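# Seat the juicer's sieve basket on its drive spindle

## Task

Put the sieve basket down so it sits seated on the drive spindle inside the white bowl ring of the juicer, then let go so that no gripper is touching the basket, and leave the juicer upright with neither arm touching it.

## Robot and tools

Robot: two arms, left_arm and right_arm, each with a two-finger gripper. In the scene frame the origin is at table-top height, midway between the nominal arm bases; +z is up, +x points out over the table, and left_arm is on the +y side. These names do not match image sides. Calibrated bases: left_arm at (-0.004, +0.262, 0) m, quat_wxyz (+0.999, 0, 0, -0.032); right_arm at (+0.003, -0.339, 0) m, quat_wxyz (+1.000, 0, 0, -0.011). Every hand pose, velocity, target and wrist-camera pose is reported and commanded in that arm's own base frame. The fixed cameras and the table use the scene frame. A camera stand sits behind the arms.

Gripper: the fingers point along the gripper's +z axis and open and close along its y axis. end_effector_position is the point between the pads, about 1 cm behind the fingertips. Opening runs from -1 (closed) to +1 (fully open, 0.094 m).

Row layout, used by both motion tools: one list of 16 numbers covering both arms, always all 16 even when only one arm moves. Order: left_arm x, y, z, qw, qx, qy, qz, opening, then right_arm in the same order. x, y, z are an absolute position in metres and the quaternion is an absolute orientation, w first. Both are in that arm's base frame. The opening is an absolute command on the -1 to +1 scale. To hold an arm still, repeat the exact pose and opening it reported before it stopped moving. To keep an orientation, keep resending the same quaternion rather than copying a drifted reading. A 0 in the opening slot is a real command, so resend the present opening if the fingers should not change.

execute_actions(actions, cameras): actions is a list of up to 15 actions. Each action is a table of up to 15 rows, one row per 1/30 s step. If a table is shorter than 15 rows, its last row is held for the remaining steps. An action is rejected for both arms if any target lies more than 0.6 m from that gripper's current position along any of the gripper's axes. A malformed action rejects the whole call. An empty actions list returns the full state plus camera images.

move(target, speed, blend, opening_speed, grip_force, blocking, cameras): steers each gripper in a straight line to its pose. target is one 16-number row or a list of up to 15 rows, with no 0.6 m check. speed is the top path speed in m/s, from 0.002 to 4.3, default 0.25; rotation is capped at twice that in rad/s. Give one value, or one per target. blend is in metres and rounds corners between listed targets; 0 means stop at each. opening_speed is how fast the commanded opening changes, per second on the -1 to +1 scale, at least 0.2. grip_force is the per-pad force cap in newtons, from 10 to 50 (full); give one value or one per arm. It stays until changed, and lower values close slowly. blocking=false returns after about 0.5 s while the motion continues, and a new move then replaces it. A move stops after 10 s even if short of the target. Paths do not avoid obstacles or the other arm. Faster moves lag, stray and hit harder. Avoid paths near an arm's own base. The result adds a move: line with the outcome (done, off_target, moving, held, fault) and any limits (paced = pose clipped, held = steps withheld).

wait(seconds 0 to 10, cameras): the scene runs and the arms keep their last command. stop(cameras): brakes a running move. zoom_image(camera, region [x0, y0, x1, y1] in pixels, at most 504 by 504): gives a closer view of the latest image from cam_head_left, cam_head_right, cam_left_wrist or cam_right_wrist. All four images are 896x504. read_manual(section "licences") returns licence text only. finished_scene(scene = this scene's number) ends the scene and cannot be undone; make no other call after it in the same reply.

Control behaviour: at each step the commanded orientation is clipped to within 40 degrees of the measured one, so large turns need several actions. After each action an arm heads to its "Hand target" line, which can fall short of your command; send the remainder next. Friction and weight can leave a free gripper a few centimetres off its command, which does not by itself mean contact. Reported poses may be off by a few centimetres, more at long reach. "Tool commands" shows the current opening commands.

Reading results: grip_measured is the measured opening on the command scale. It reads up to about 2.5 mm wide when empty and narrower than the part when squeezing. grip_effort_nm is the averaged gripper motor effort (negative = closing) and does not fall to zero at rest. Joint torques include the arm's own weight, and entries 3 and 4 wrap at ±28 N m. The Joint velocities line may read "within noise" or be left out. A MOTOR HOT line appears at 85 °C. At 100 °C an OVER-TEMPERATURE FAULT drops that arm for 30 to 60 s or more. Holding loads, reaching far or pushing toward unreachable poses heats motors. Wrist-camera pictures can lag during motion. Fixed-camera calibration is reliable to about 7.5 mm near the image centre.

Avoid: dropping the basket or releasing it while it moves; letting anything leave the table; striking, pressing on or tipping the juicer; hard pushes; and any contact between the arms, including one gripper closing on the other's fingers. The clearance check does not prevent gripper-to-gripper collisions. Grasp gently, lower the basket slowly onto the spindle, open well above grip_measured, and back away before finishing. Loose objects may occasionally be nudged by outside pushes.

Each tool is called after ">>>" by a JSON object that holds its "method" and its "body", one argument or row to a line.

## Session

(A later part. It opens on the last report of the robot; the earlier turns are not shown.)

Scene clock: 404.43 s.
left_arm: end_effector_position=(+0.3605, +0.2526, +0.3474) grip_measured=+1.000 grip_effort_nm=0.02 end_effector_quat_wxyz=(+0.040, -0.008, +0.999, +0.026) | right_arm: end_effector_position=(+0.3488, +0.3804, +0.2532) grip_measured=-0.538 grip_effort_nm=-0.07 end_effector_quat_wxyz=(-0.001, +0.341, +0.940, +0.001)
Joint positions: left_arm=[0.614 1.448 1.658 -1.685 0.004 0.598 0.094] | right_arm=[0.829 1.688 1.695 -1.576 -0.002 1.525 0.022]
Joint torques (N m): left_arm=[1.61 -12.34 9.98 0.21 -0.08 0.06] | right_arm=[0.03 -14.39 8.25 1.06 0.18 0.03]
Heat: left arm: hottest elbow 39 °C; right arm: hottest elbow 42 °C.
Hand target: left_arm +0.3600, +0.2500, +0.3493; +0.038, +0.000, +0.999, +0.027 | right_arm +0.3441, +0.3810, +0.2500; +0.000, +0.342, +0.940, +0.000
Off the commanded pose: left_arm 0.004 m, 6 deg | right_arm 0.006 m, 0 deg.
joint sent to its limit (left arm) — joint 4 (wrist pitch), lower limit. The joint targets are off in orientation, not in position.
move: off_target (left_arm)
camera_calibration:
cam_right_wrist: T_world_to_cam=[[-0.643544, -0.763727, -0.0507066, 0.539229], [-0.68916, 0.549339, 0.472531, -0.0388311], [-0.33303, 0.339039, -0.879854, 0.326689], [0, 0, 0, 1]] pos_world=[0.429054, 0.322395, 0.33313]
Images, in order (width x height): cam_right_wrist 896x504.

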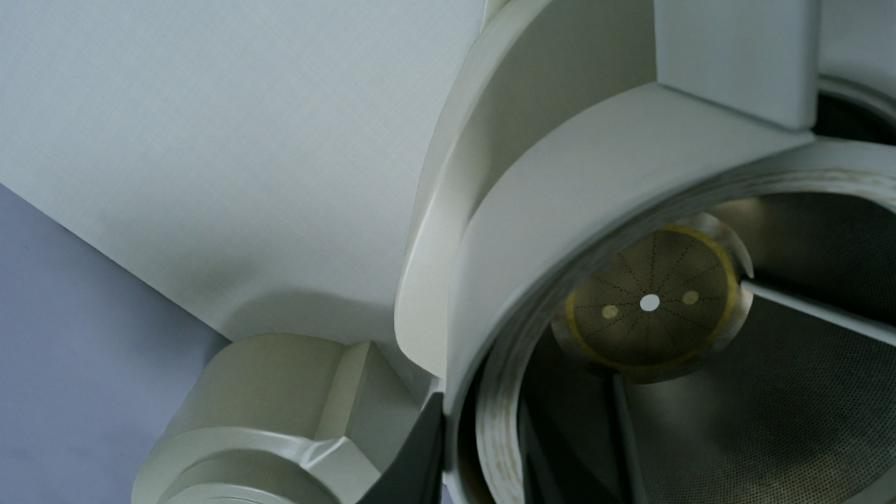

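>>> {"method": "move", "body": {
  "target": [
    [0.36,0.25,0.35,0,0,1,0,1,0.340,0.377,0.252,0,0.342,0.940,0,-0.61],
    [0.36,0.25,0.35,0,0,1,0,1,0.340,0.377,0.239,0,0.342,0.940,0,-0.61],
    [0.36,0.25,0.35,0,0,1,0,1,0.340,0.377,0.239,0,0.342,0.940,0,-1]
  ],
  "speed": 0.04,
  "opening_speed": 0.4,
  "cameras": ["cam_right_wrist","cam_head_left"]
}}

>>> {"method": "zoom_image", "body": {
  "camera": "cam_head_left",
  "region": [400, 265, 540, 385]
}}

Scene clock: 413.53 s.
left_arm: end_effector_position=(+0.3605, +0.2526, +0.3474) grip_measured=+1.000 grip_effort_nm=0.02 end_effector_quat_wxyz=(+0.040, -0.008, +0.999, +0.026) | right_arm: end_effector_position=(+0.3507, +0.3845, +0.2469) grip_measured=-0.935 grip_effort_nm=-1.00 end_effector_quat_wxyz=(+0.006, +0.348, +0.937, +0.019)
Joint positions: left_arm=[0.614 1.448 1.658 -1.685 0.004 0.598 0.094] | right_arm=[0.831 1.675 1.66 -1.516 -0.003 1.543 0.003]
Joint torques (N m): left_arm=[0.85 -12.34 9.73 0.03 -0.02 0.06] | right_arm=[0.56 -14.21 7.36 -0.12 0.25 -0.19]
Heat: left arm: hottest elbow 39 °C; right arm: hottest elbow 41 °C.
Hand target: left_arm +0.3600, +0.2500, +0.3493; +0.038, +0.000, +0.999, +0.027 | right_arm +0.3402, +0.3771, +0.2391; +0.000, +0.342, +0.940, +0.000
Off the commanded pose: left_arm 0.004 m, 6 deg | right_arm 0.015 m, 2 deg.
joint sent to its limit (left arm) — joint 4 (wrist pitch), lower limit. The joint targets are off in orientation, not in position.
move: off_target (left_arm, right_arm); target 3's new opening was sent with right_arm's hand 0.013 m and 2 deg from that target
camera_calibration:
cam_right_wrist: T_world_to_cam=[[-0.653377, -0.751814, -0.0887361, 0.551595], [-0.692515, 0.546222, 0.471238, -0.0340531], [-0.305814, 0.369347, -0.877531, 0.298589], [0, 0, 0, 1]] pos_world=[0.42813, 0.323014, 0.327015]
Images, in order (width x height): cam_head_left 896x504, cam_right_wrist 896x504.

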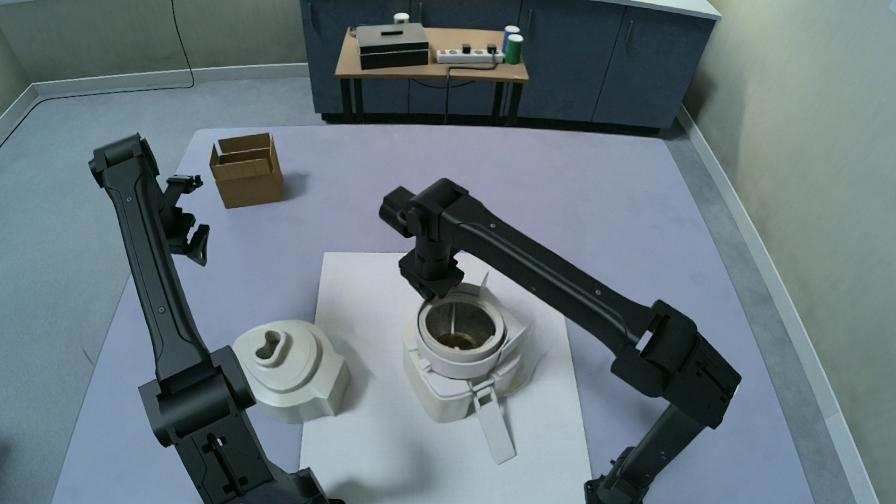

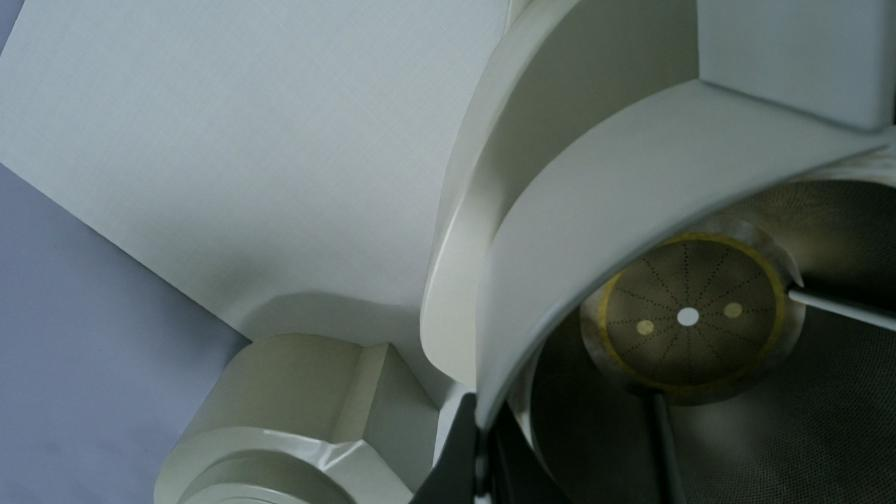

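Scaled by 3.600 from the camera's 896x504 image, which has a finer 1280x720 frame.

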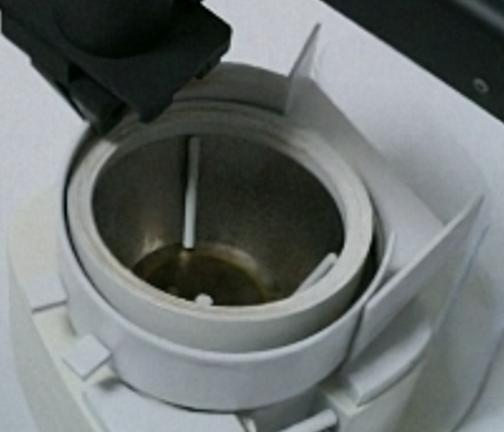

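>>> {"method": "move", "body": {
  "target": [
    [0.36,0.25,0.35,0,0,1,0,1,0.350,0.384,0.247,0,0.342,0.940,0,-0.66],
    [0.36,0.25,0.35,0,0,1,0,1,0.345,0.384,0.33,0,0.342,0.940,0,-0.66],
    [0.36,0.25,0.35,0,0,1,0,1,0.25,0.22,0.36,0,-0.1,0.995,0,-0.5]
  ],
  "speed": [0.04,0.08,0.3],
  "cameras": ["cam_right_wrist","cam_head_left","cam_head_right"]
}}

>>> {"method": "zoom_image", "body": {
  "camera": "cam_head_left",
  "region": [400, 265, 540, 385]
}}

>>> {"method": "zoom_image", "body": {
  "camera": "cam_head_right",
  "region": [390, 265, 530, 385]
}}

Scene clock: 426.37 s.
left_arm: end_effector_position=(+0.3605, +0.2526, +0.3474) grip_measured=+1.000 grip_effort_nm=0.02 end_effector_quat_wxyz=(+0.040, -0.008, +0.999, +0.026) | right_arm: end_effector_position=(+0.2515, +0.2266, +0.3635) grip_measured=-0.502 grip_effort_nm=0.09 end_effector_quat_wxyz=(+0.059, -0.099, +0.992, +0.046)
Joint positions: left_arm=[0.614 1.448 1.658 -1.685 0.004 0.598 0.094] | right_arm=[0.733 1.163 1.438 -1.696 -0.004 0.535 0.023]
Joint torques (N m): left_arm=[1.32 -12.22 9.92 0.39 -0.09 0.09] | right_arm=[-1.32 -6.42 8.72 0.65 0.19 -0.16]
Heat: left arm: hottest elbow 39 °C; right arm: hottest elbow 40 °C.
Hand target: left_arm +0.3600, +0.2500, +0.3493; +0.038, +0.000, +0.999, +0.027 | right_arm +0.2501, +0.2202, +0.3592; +0.052, -0.099, +0.993, +0.038
Off the commanded pose: left_arm 0.004 m, 6 deg | right_arm 0.008 m, 9 deg.
joint sent to its limit (left arm) — joint 4 (wrist pitch), lower limit. The joint targets are off in orientation, not in position.
joint sent to its limit (right arm) — joint 4 (wrist pitch), lower limit. The joint targets are off in orientation, not in position.
move: off_target (left_arm, right_arm); target 3's new opening was sent with right_arm's hand 0.008 m and 9 deg from that target
camera_calibration:
cam_right_wrist: T_world_to_cam=[[0.202487, -0.970925, -0.127682, 0.226939], [-0.905662, -0.235264, 0.352742, 0.20219], [-0.372525, 0.0442107, -0.926968, 0.537382], [0, 0, 0, 1]] pos_world=[0.337352, 0.244151, 0.455792]
Images, in order (width x height): cam_head_left 896x504, cam_head_right 896x504, cam_right_wrist 896x504.

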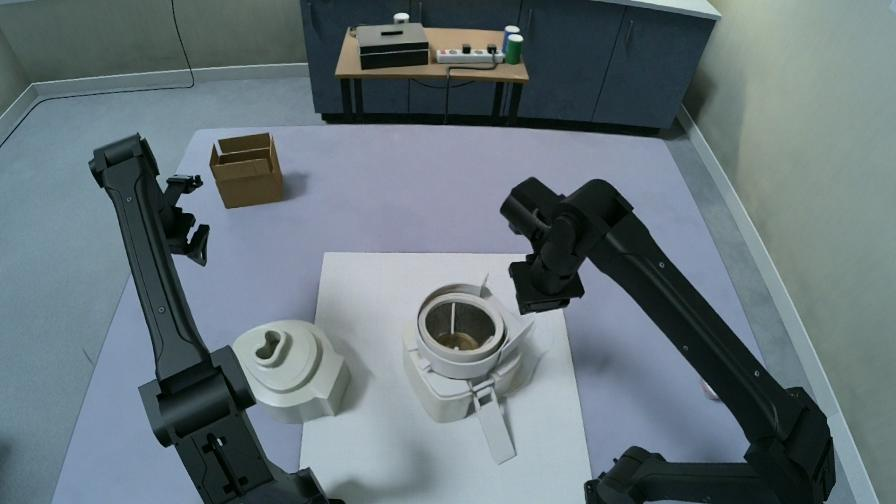

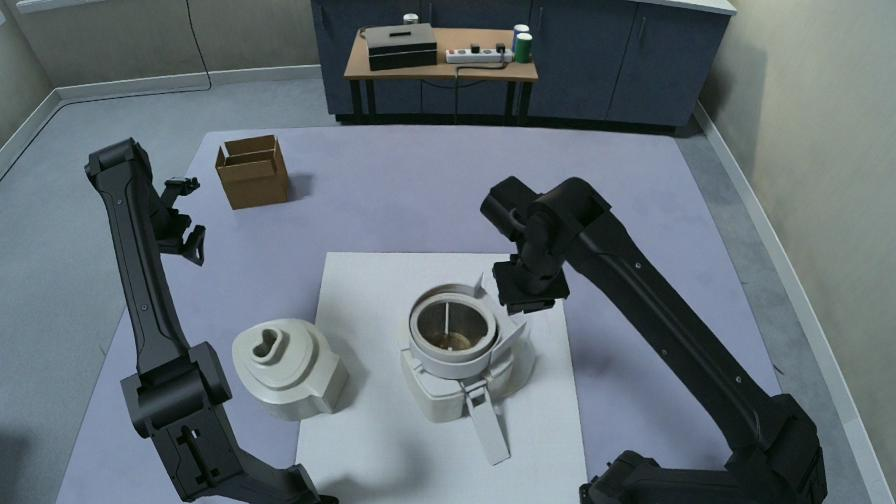

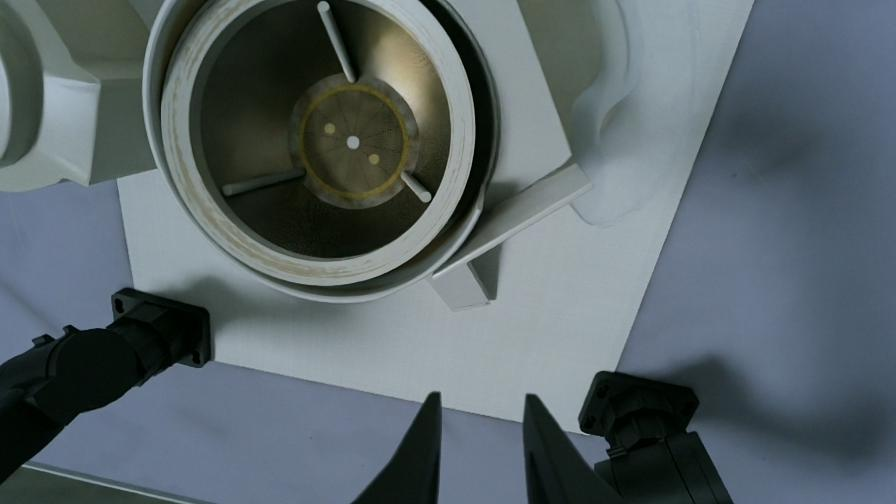

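Scaled by 3.600 from the camera's 896x504 image, which has a finer 1280x720 frame.

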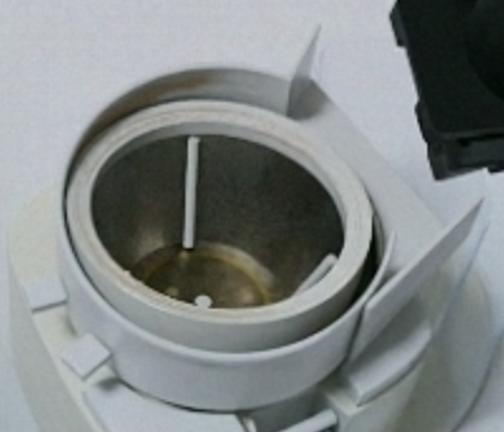

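Scaled by 3.600 from the camera's 896x504 image, which has a finer 1280x720 frame.

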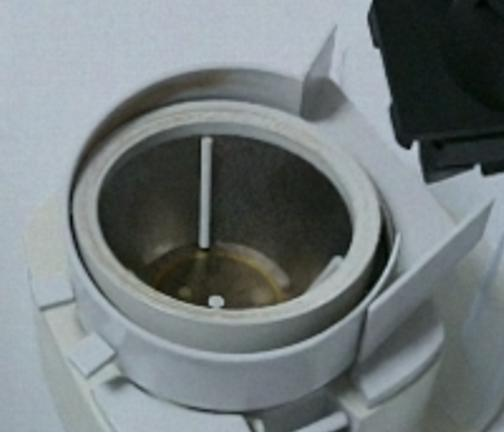

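>>> {"method": "move", "body": {
  "target": [0.36,0.25,0.35,0,0,1,0,1,0.223,0.352,0.32,0,-0.643,0.766,0,-0.45],
  "speed": 0.25,
  "cameras": ["cam_right_wrist"]
}}

Scene clock: 438.87 s.
left_arm: end_effector_position=(+0.3605, +0.2526, +0.3474) grip_measured=+1.000 grip_effort_nm=0.02 end_effector_quat_wxyz=(+0.040, -0.008, +0.999, +0.026) | right_arm: end_effector_position=(+0.2186, +0.3385, +0.2983) grip_measured=-0.451 grip_effort_nm=0.09 end_effector_quat_wxyz=(-0.021, -0.635, +0.773, -0.006)
Joint positions: left_arm=[0.614 1.448 1.658 -1.685 0.004 0.598 0.094] | right_arm=[0.998 1.423 1.504 -1.696 -0.001 -0.377 0.026]
Joint torques (N m): left_arm=[1.03 -12.86 10.24 0.03 -0.03 0.05] | right_arm=[0.44 -9.17 15.06 0.17 0 -0.18]
Heat: left arm: hottest elbow 39 °C; right arm: hottest elbow 40 °C.
Hand target: left_arm +0.3600, +0.2500, +0.3493; +0.038, +0.000, +0.999, +0.027 | right_arm +0.2223, +0.3509, +0.3196; +0.000, -0.643, +0.766, +0.000
Off the commanded pose: left_arm 0.004 m, 6 deg | right_arm 0.026 m, 3 deg.
joint sent to its limit (left arm) — joint 4 (wrist pitch), lower limit. The joint targets are off in orientation, not in position.
move: off_target (left_arm, right_arm)
camera_calibration:
cam_right_wrist: T_world_to_cam=[[0.977654, -0.199685, -0.0657128, -0.115074], [-0.139816, -0.851077, 0.506083, 0.217132], [-0.156984, -0.485586, -0.859978, 0.571933], [0, 0, 0, 1]] pos_world=[0.232646, 0.439541, 0.374401]
Images, in order (width x height): cam_right_wrist 896x504.

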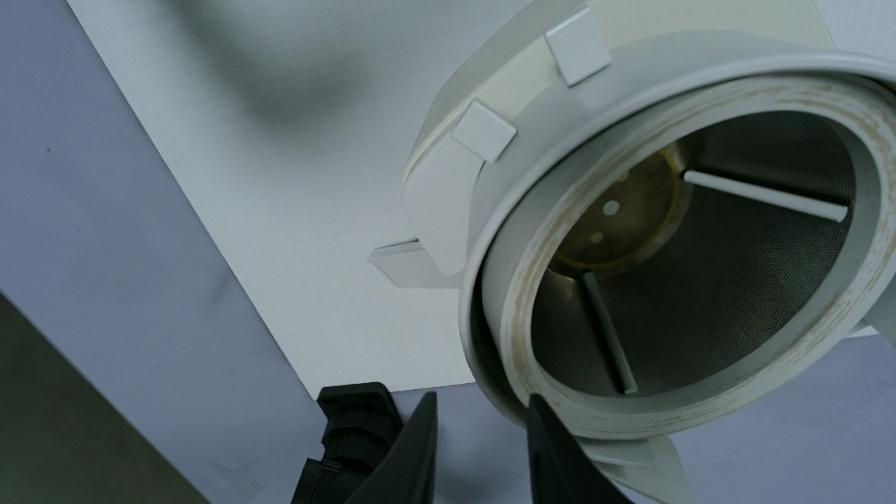

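>>> {"method": "move", "body": {
  "target": [0.36,0.25,0.35,0,0,1,0,1,0.232,0.343,0.278,0,-0.643,0.766,0,-0.54],
  "speed": 0.08,
  "cameras": ["cam_right_wrist","cam_head_left"]
}}

>>> {"method": "zoom_image", "body": {
  "camera": "cam_head_left",
  "region": [380, 240, 540, 385]
}}

Scene clock: 448.07 s.
left_arm: end_effector_position=(+0.3605, +0.2526, +0.3474) grip_measured=+1.000 grip_effort_nm=0.02 end_effector_quat_wxyz=(+0.040, -0.008, +0.999, +0.026) | right_arm: end_effector_position=(+0.2276, +0.3453, +0.2812) grip_measured=-0.538 grip_effort_nm=-0.08 end_effector_quat_wxyz=(-0.003, -0.643, +0.766, +0.000)
Joint positions: left_arm=[0.614 1.448 1.658 -1.685 0.004 0.598 0.094] | right_arm=[0.989 1.423 1.46 -1.613 -0.001 -0.407 0.022]
Joint torques (N m): left_arm=[0.79 -11.99 10.14 0.24 -0.05 0.01] | right_arm=[-1.03 -10.58 8.72 1.1 -0.01 -0.18]
Heat: left arm: hottest elbow 39 °C; right arm: hottest elbow 41 °C.
Hand target: left_arm +0.3600, +0.2500, +0.3493; +0.038, +0.000, +0.999, +0.027 | right_arm +0.2319, +0.3430, +0.2780; +0.000, -0.643, +0.766, +0.000
Off the commanded pose: left_arm 0.004 m, 6 deg | right_arm 0.006 m, 0 deg.
joint sent to its limit (left arm) — joint 4 (wrist pitch), lower limit. The joint targets are off in orientation, not in position.
move: off_target (left_arm)
camera_calibration:
cam_right_wrist: T_world_to_cam=[[0.982674, -0.177976, -0.0517323, -0.136273], [-0.132581, -0.870043, 0.474814, 0.246501], [-0.129515, -0.459729, -0.878564, 0.551946], [0, 0, 0, 1]] pos_world=[0.238078, 0.443959, 0.360828]
Images, in order (width x height): cam_head_left 896x504, cam_right_wrist 896x504.

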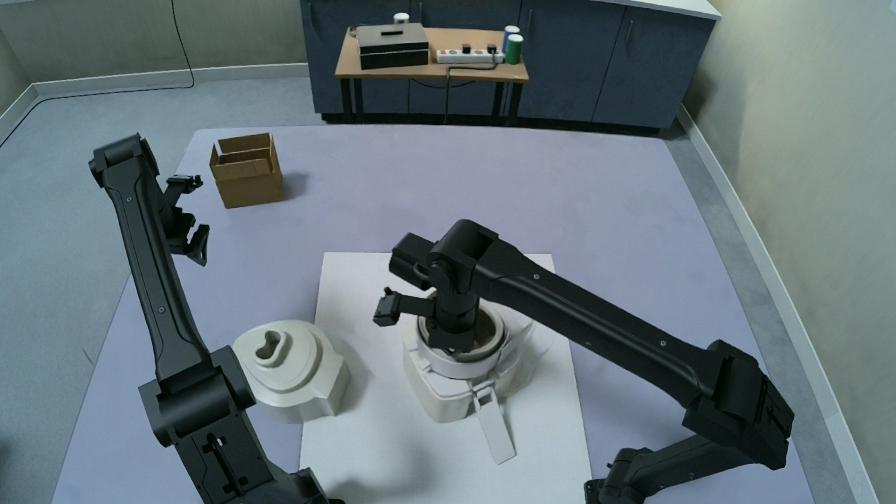

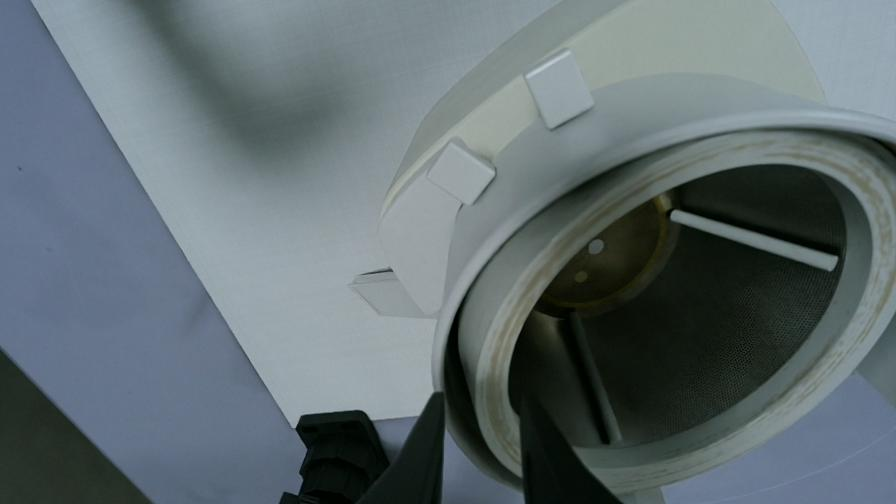

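Scaled by 3.150 from the camera's 896x504 image, which has a finer 1280x720 frame.

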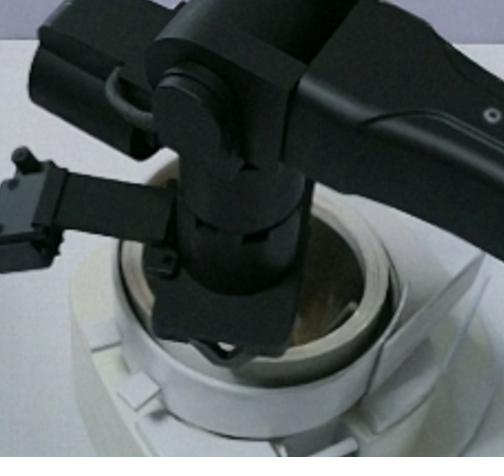

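>>> {"method": "move", "body": {
  "target": [
    [0.36,0.25,0.35,0,0,1,0,1,0.235,0.340,0.252,0,-0.643,0.766,0,-0.54],
    [0.36,0.25,0.35,0,0,1,0,1,0.235,0.340,0.252,0,-0.643,0.766,0,-1]
  ],
  "speed": 0.06,
  "opening_speed": 0.4,
  "cameras": ["cam_right_wrist","cam_head_left"]
}}

>>> {"method": "zoom_image", "body": {
  "camera": "cam_head_left",
  "region": [380, 240, 540, 385]
}}

Scene clock: 456.10 s.
left_arm: end_effector_position=(+0.3605, +0.2526, +0.3474) grip_measured=+1.000 grip_effort_nm=0.02 end_effector_quat_wxyz=(+0.040, -0.008, +0.999, +0.026) | right_arm: end_effector_position=(+0.2292, +0.3410, +0.2515) grip_measured=-0.759 grip_effort_nm=-1.03 end_effector_quat_wxyz=(-0.008, -0.643, +0.766, +0.000)
Joint positions: left_arm=[0.614 1.448 1.658 -1.685 0.004 0.598 0.094] | right_arm=[0.978 1.422 1.381 -1.545 -0.005 -0.418 0.011]
Joint torques (N m): left_arm=[1.73 -12.57 10.02 0.4 -0.02 0.02] | right_arm=[-1.26 -9.99 9.36 1.4 0.16 -0.2]
Heat: left arm: hottest elbow 39 °C; right arm: hottest elbow 40 °C.
Hand target: left_arm +0.3600, +0.2500, +0.3493; +0.038, +0.000, +0.999, +0.027 | right_arm +0.2351, +0.3400, +0.2520; +0.000, -0.643, +0.766, +0.000
Off the commanded pose: left_arm 0.004 m, 6 deg | right_arm 0.006 m, 1 deg.
joint sent to its limit (left arm) — joint 4 (wrist pitch), lower limit. The joint targets are off in orientation, not in position.
move: off_target (left_arm)
camera_calibration:
cam_right_wrist: T_world_to_cam=[[0.982261, -0.177965, -0.0590965, -0.138159], [-0.128219, -0.867372, 0.480859, 0.253657], [-0.136835, -0.464751, -0.874804, 0.5266], [0, 0, 0, 1]] pos_world=[0.240289, 0.440166, 0.330534]
Images, in order (width x height): cam_head_left 896x504, cam_right_wrist 896x504.

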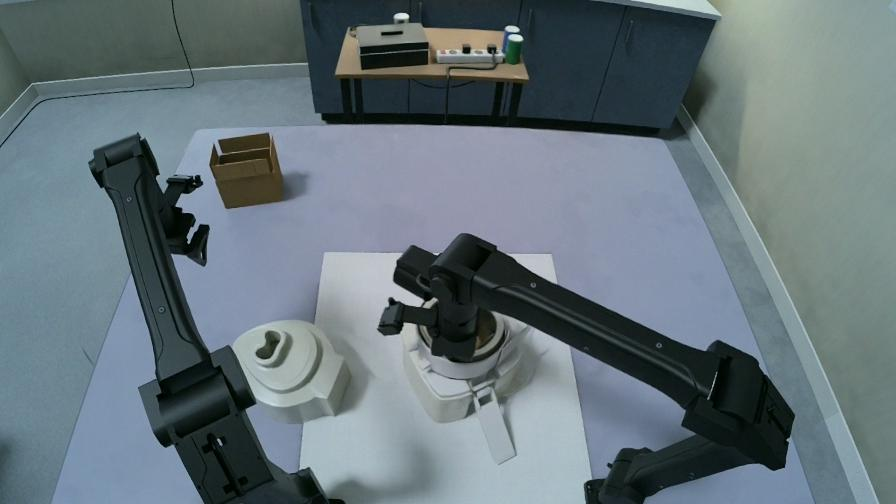

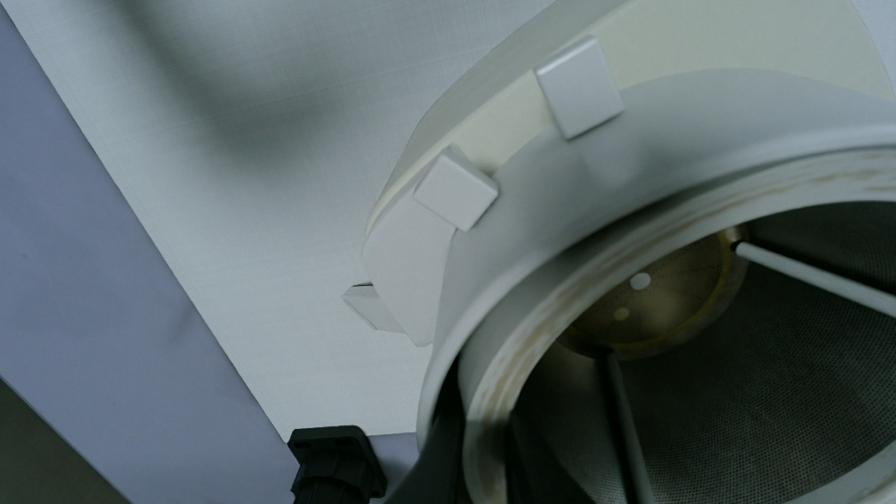

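Scaled by 3.150 from the camera's 896x504 image, which has a finer 1280x720 frame.

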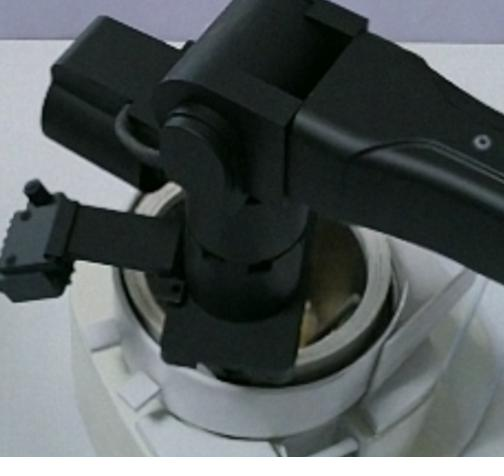

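>>> {"method": "move", "body": {
  "target": [0.36,0.25,0.35,0,0,1,0,1,0.228,0.348,0.35,0,-0.643,0.766,0,-1],
  "speed": 0.08,
  "cameras": ["cam_right_wrist","cam_head_left","cam_head_right"]
}}

>>> {"method": "zoom_image", "body": {
  "camera": "cam_head_left",
  "region": [380, 220, 540, 385]
}}

>>> {"method": "zoom_image", "body": {
  "camera": "cam_head_right",
  "region": [380, 220, 540, 385]
}}

Scene clock: 463.13 s.
left_arm: end_effector_position=(+0.3605, +0.2526, +0.3474) grip_measured=+1.000 grip_effort_nm=0.02 end_effector_quat_wxyz=(+0.040, -0.008, +0.999, +0.026) | right_arm: end_effector_position=(+0.2260, +0.3374, +0.3109) grip_measured=-0.762 grip_effort_nm=-1.03 end_effector_quat_wxyz=(-0.006, -0.644, +0.765, +0.000)
Joint positions: left_arm=[0.614 1.448 1.658 -1.685 0.004 0.598 0.094] | right_arm=[0.98 1.413 1.528 -1.697 -0.003 -0.418 0.011]
Joint torques (N m): left_arm=[1.85 -12.1 9.98 0.39 -0.14 0.05] | right_arm=[0.67 -11.34 15.97 0.23 0.06 0.1]
Heat: left arm: hottest elbow 39 °C; right arm: hottest elbow 41 °C.
Hand target: left_arm +0.3600, +0.2500, +0.3493; +0.038, +0.000, +0.999, +0.027 | right_arm +0.2266, +0.3459, +0.3486; +0.036, -0.643, +0.765, +0.011
Off the commanded pose: left_arm 0.004 m, 6 deg | right_arm 0.041 m, 1 deg.
joint sent to its limit (left arm) — joint 4 (wrist pitch), lower limit. The joint targets are off in orientation, not in position.
joint sent to its limit (right arm) — joint 4 (wrist pitch), lower limit. The joint targets are off in orientation, not in position.
move: off_target (left_arm, right_arm)
camera_calibration:
cam_right_wrist: T_world_to_cam=[[0.982877, -0.175503, -0.0561422, -0.134044], [-0.127801, -0.868775, 0.478432, 0.222681], [-0.132741, -0.463064, -0.876328, 0.575349], [0, 0, 0, 1]] pos_world=[0.23658, 0.436358, 0.390132]
Images, in order (width x height): cam_head_left 896x504, cam_head_right 896x504, cam_right_wrist 896x504.

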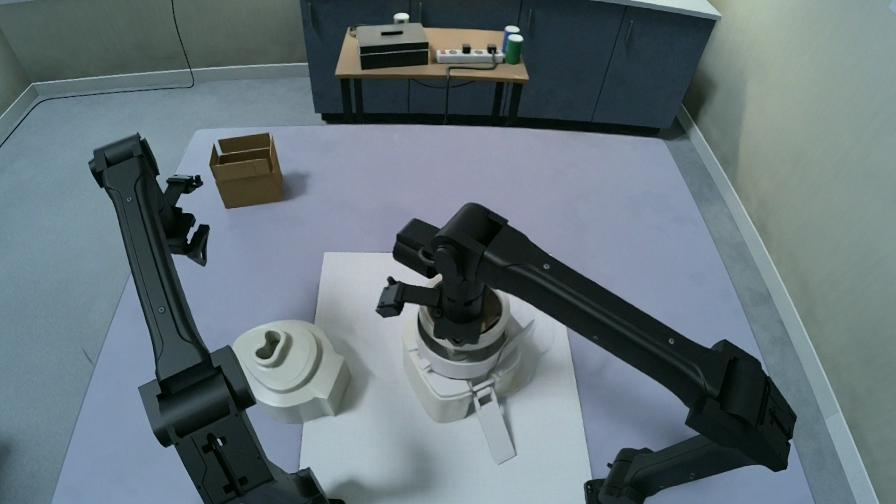

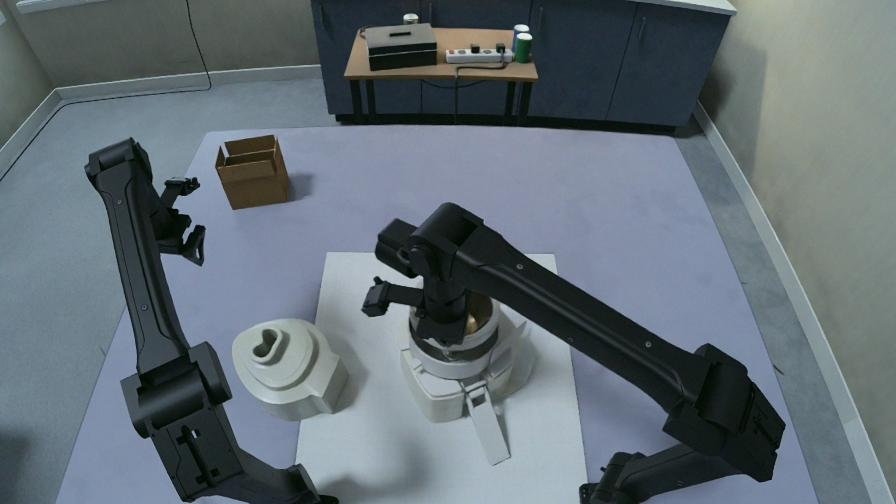

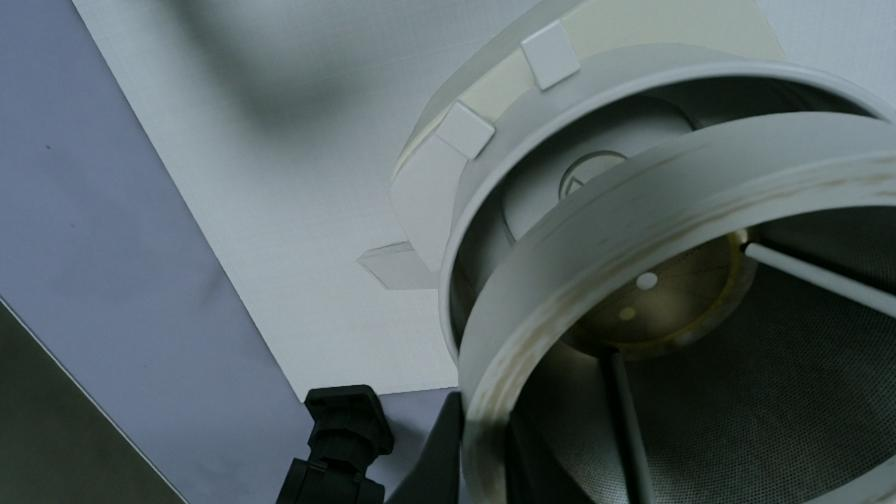

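Scaled by 3.055 from the camera's 896x504 image, which has a finer 1280x720 frame.

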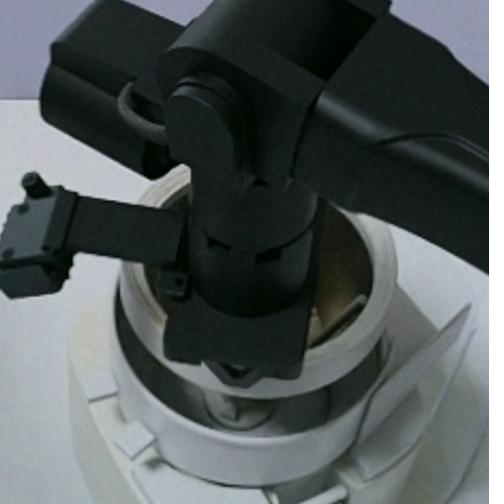

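Scaled by 3.055 from the camera's 896x504 image, which has a finer 1280x720 frame.

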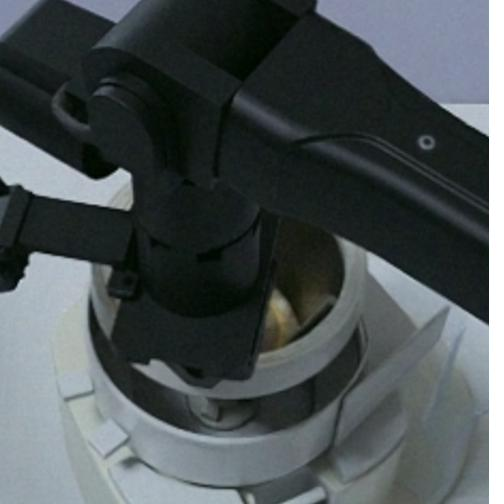

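>>> {"method": "zoom_image", "body": {
  "camera": "cam_head_left",
  "region": [410, 300, 520, 390]
}}

>>> {"method": "zoom_image", "body": {
  "camera": "cam_right_wrist",
  "region": [420, 40, 896, 400]
}}

Scaled by 4.582 from the camera's 896x504 image, which has a finer 1280x720 frame.

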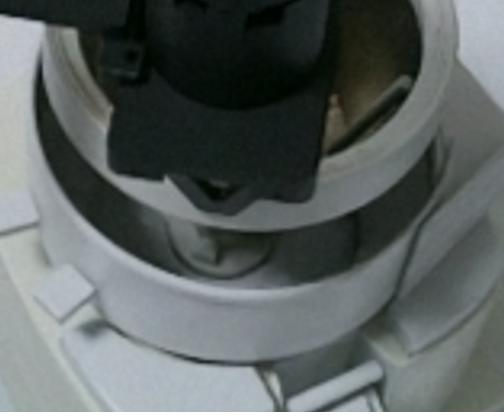

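Scaled by 1.059 from the camera's 896x504 image, which has a finer 1280x720 frame.

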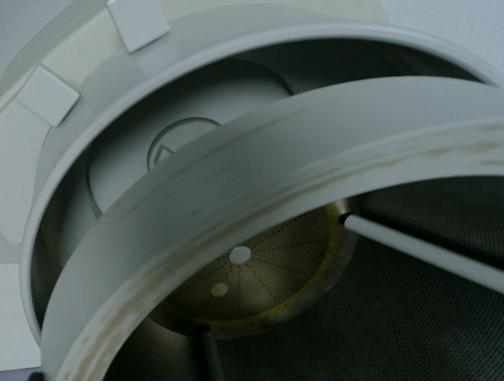

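>>> {"method": "move", "body": {
  "target": [
    [0.36,0.25,0.35,0,0,1,0,1,0.234,0.349,0.32,0,-0.595,0.804,0,-1],
    [0.36,0.25,0.35,0,0,1,0,1,0.234,0.347,0.255,0,-0.595,0.804,0,-1]
  ],
  "speed": 0.08,
  "cameras": ["cam_right_wrist","cam_head_left"]
}}

>>> {"method": "zoom_image", "body": {
  "camera": "cam_head_left",
  "region": [400, 265, 540, 385]
}}

Scene clock: 504.90 s.
left_arm: end_effector_position=(+0.3605, +0.2526, +0.3474) grip_measured=+1.000 grip_effort_nm=0.02 end_effector_quat_wxyz=(+0.040, -0.008, +0.999, +0.026) | right_arm: end_effector_position=(+0.2342, +0.3475, +0.2712) grip_measured=-0.764 grip_effort_nm=-1.03 end_effector_quat_wxyz=(+0.012, -0.599, +0.801, +0.002)
Joint positions: left_arm=[0.614 1.448 1.658 -1.685 0.004 0.598 0.094] | right_arm=[0.981 1.418 1.428 -1.558 0.004 -0.303 0.011]
Joint torques (N m): left_arm=[1.32 -12.81 9.94 0.16 -0.12 0.04] | right_arm=[-0.5 -9.23 7.24 1.48 -0.17 0]
Motor temperatures (°C): left_arm=[25 36 40 25 24 26 27] | right_arm=[27 33 46 23 26 25 27]
Heat: left arm: hottest elbow 40 °C; right arm: hottest elbow 46 °C.
Hand target: left_arm +0.3600, +0.2500, +0.3493; +0.038, +0.000, +0.999, +0.027 | right_arm +0.2337, +0.3467, +0.2553; +0.000, -0.595, +0.804, +0.000
Off the commanded pose: left_arm 0.004 m, 6 deg | right_arm 0.016 m, 1 deg.
joint sent to its limit (left arm) — joint 4 (wrist pitch), lower limit. The joint targets are off in orientation, not in position.
move: off_target (left_arm, right_arm)
camera_calibration:
cam_right_wrist: T_world_to_cam=[[0.957619, -0.285547, -0.0378035, -0.103343], [-0.238505, -0.859665, 0.451764, 0.281528], [-0.161498, -0.423602, -0.891336, 0.543487], [0, 0, 0, 1]] pos_world=[0.253881, 0.442733, 0.353338]
Images, in order (width x height): cam_head_left 896x504, cam_right_wrist 896x504.

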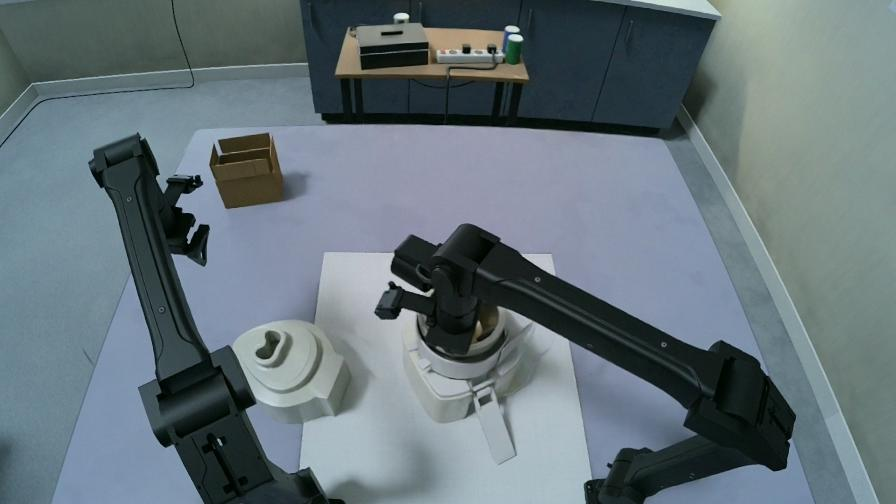

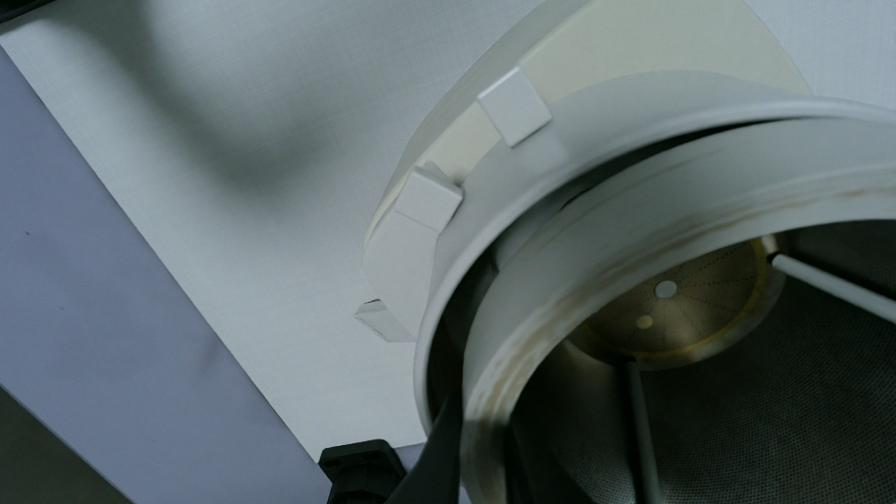

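Scaled by 3.600 from the camera's 896x504 image, which has a finer 1280x720 frame.

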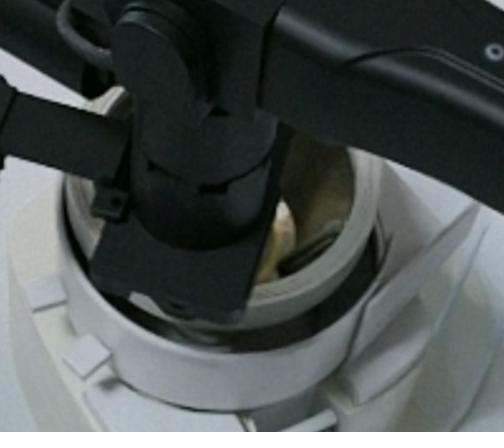

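>>> {"method": "move", "body": {
  "target": [
    [0.36,0.25,0.35,0,0,1,0,1,0.230,0.350,0.30,0,-0.595,0.804,0,-1],
    [0.36,0.25,0.35,0,0,1,0,1,0.223,0.360,0.295,0,-0.595,0.804,0,-1],
    [0.36,0.25,0.35,0,0,1,0,1,0.223,0.358,0.245,0,-0.595,0.804,0,-1]
  ],
  "speed": 0.07,
  "cameras": ["cam_right_wrist","cam_head_left"]
}}

>>> {"method": "zoom_image", "body": {
  "camera": "cam_head_left",
  "region": [400, 265, 540, 385]
}}

Scene clock: 516.30 s.
left_arm: end_effector_position=(+0.3605, +0.2526, +0.3474) grip_measured=+1.000 grip_effort_nm=0.02 end_effector_quat_wxyz=(+0.040, -0.008, +0.999, +0.026) | right_arm: end_effector_position=(+0.2282, +0.3518, +0.2524) grip_measured=-0.765 grip_effort_nm=-1.03 end_effector_quat_wxyz=(+0.001, -0.592, +0.806, -0.007)
Joint positions: left_arm=[0.614 1.448 1.658 -1.685 0.004 0.598 0.094] | right_arm=[1.002 1.437 1.399 -1.537 0.013 -0.265 0.011]
Joint torques (N m): left_arm=[1.96 -12.1 10.02 0.25 -0.05 0.05] | right_arm=[0.56 -9.35 8.42 1.66 -0.54 -0.03]
Heat: left arm: hottest elbow 40 °C; right arm: hottest elbow 47 °C.
Hand target: left_arm +0.3600, +0.2500, +0.3493; +0.038, +0.000, +0.999, +0.027 | right_arm +0.2230, +0.3577, +0.2451; +0.000, -0.595, +0.804, +0.000
Off the commanded pose: left_arm 0.004 m, 6 deg | right_arm 0.011 m, 1 deg.
joint sent to its limit (left arm) — joint 4 (wrist pitch), lower limit. The joint targets are off in orientation, not in position.
move: off_target (left_arm, right_arm)
camera_calibration:
cam_right_wrist: T_world_to_cam=[[0.952378, -0.302686, -0.0368462, -0.0901153], [-0.249389, -0.842753, 0.477046, 0.282409], [-0.175448, -0.445139, -0.878106, 0.535054], [0, 0, 0, 1]] pos_world=[0.250127, 0.448898, 0.331791]
Images, in order (width x height): cam_head_left 896x504, cam_right_wrist 896x504.

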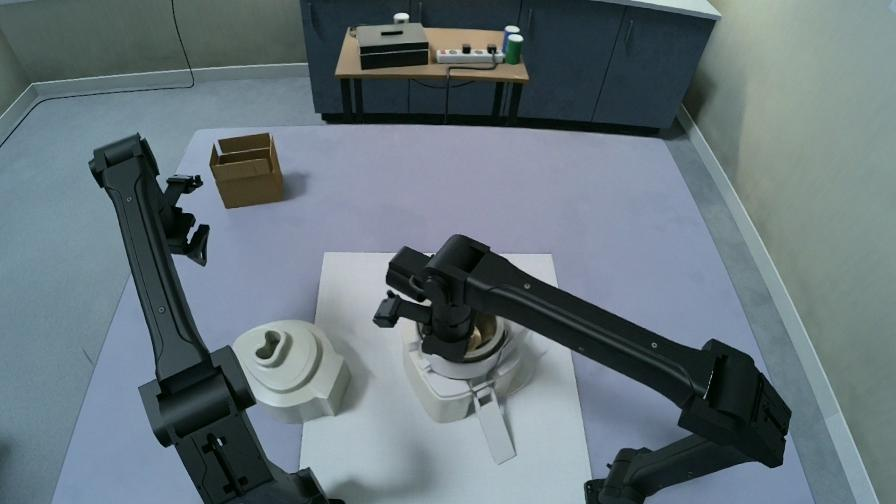

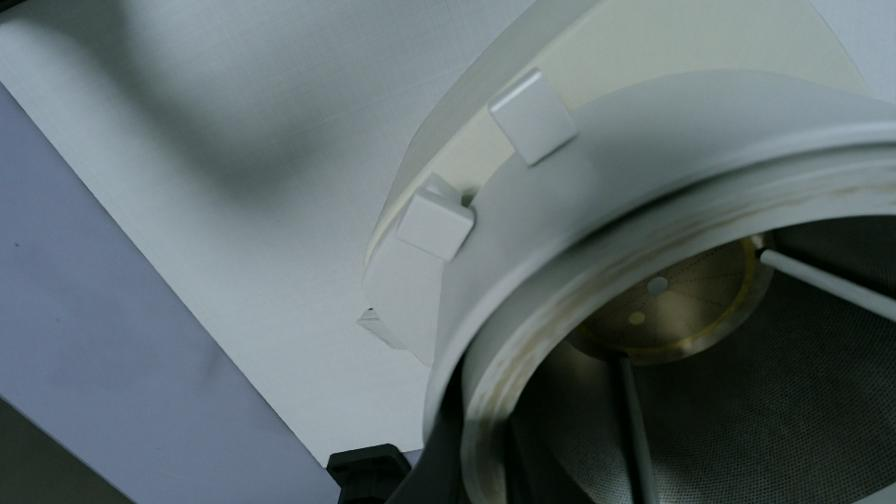

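Scaled by 3.600 from the camera's 896x504 image, which has a finer 1280x720 frame.

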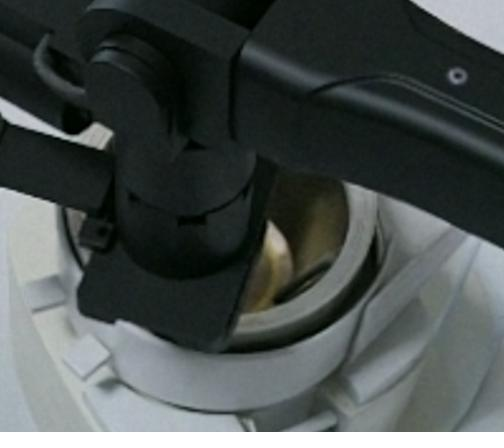

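>>> {"method": "move", "body": {
  "target": [0.36,0.25,0.35,0,0,1,0,1,0.223,0.357,0.222,0,-0.595,0.804,0,-1],
  "speed": 0.05,
  "cameras": ["cam_right_wrist","cam_head_left"]
}}

>>> {"method": "zoom_image", "body": {
  "camera": "cam_head_left",
  "region": [400, 265, 540, 385]
}}

Scene clock: 520.93 s.
left_arm: end_effector_position=(+0.3605, +0.2526, +0.3474) grip_measured=+1.000 grip_effort_nm=0.02 end_effector_quat_wxyz=(+0.040, -0.008, +0.999, +0.026) | right_arm: end_effector_position=(+0.2300, +0.3511, +0.2428) grip_measured=-0.765 grip_effort_nm=-1.03 end_effector_quat_wxyz=(+0.014, -0.588, +0.809, -0.002)
Joint positions: left_arm=[0.614 1.448 1.658 -1.685 0.004 0.598 0.094] | right_arm=[0.998 1.421 1.357 -1.482 0.014 -0.259 0.011]
Joint torques (N m): left_arm=[0.44 -12.63 9.95 0.32 -0.01 0.09] | right_arm=[1.08 -8.7 7.2 2.03 -0.58 -0.09]
Heat: left arm: hottest elbow 40 °C; right arm: hottest elbow 46 °C.
Hand target: left_arm +0.3600, +0.2500, +0.3493; +0.038, +0.000, +0.999, +0.027 | right_arm +0.2227, +0.3562, +0.2225; +0.000, -0.595, +0.804, +0.000
Off the commanded pose: left_arm 0.004 m, 6 deg | right_arm 0.023 m, 2 deg.
joint sent to its limit (left arm) — joint 4 (wrist pitch), lower limit. The joint targets are off in orientation, not in position.
move: off_target (left_arm, right_arm)
camera_calibration:
cam_right_wrist: T_world_to_cam=[[0.949876, -0.311321, -0.0285483, -0.0908059], [-0.265306, -0.851032, 0.453164, 0.299129], [-0.165375, -0.422875, -0.89097, 0.519503], [0, 0, 0, 1]] pos_world=[0.251528, 0.445984, 0.324715]
Images, in order (width x height): cam_head_left 896x504, cam_right_wrist 896x504.

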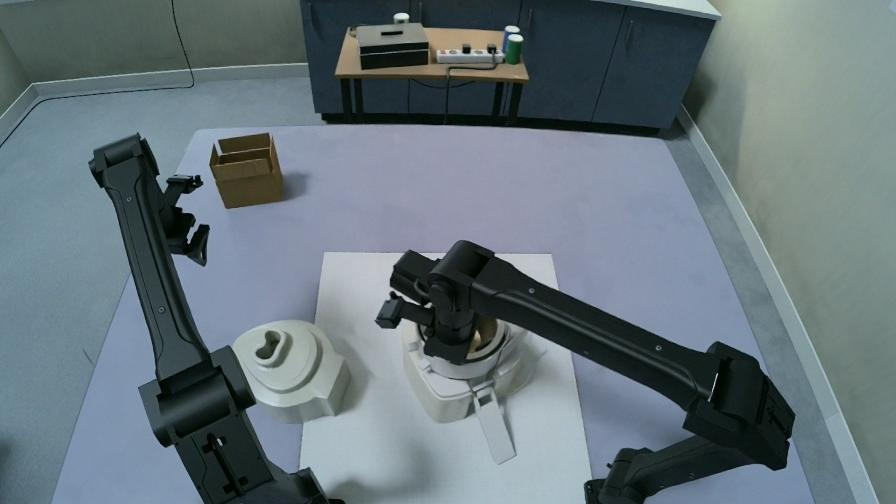

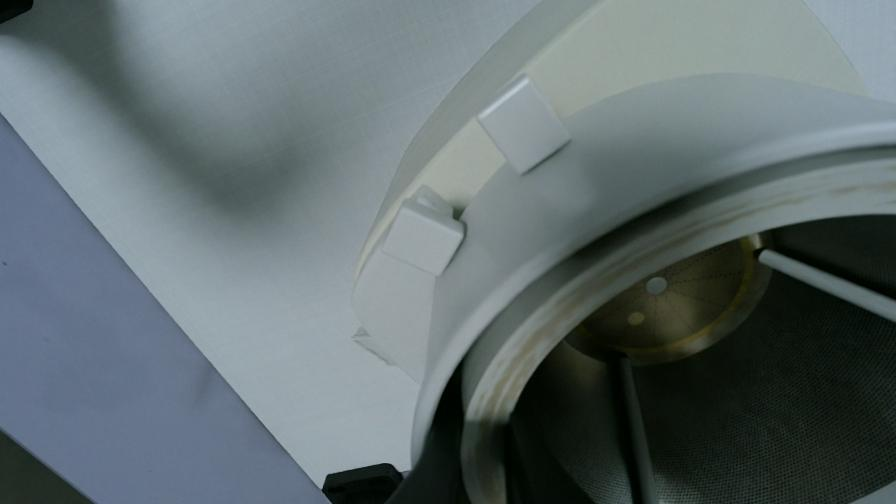

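Scaled by 3.600 from the camera's 896x504 image, which has a finer 1280x720 frame.

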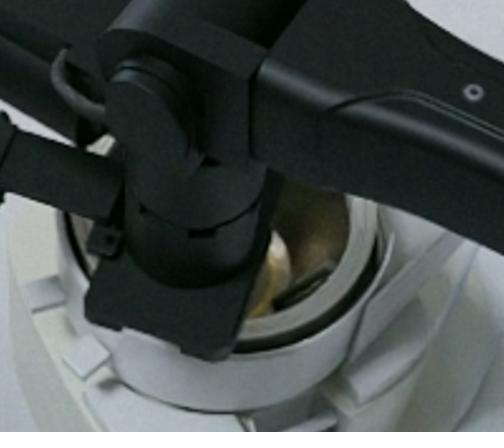

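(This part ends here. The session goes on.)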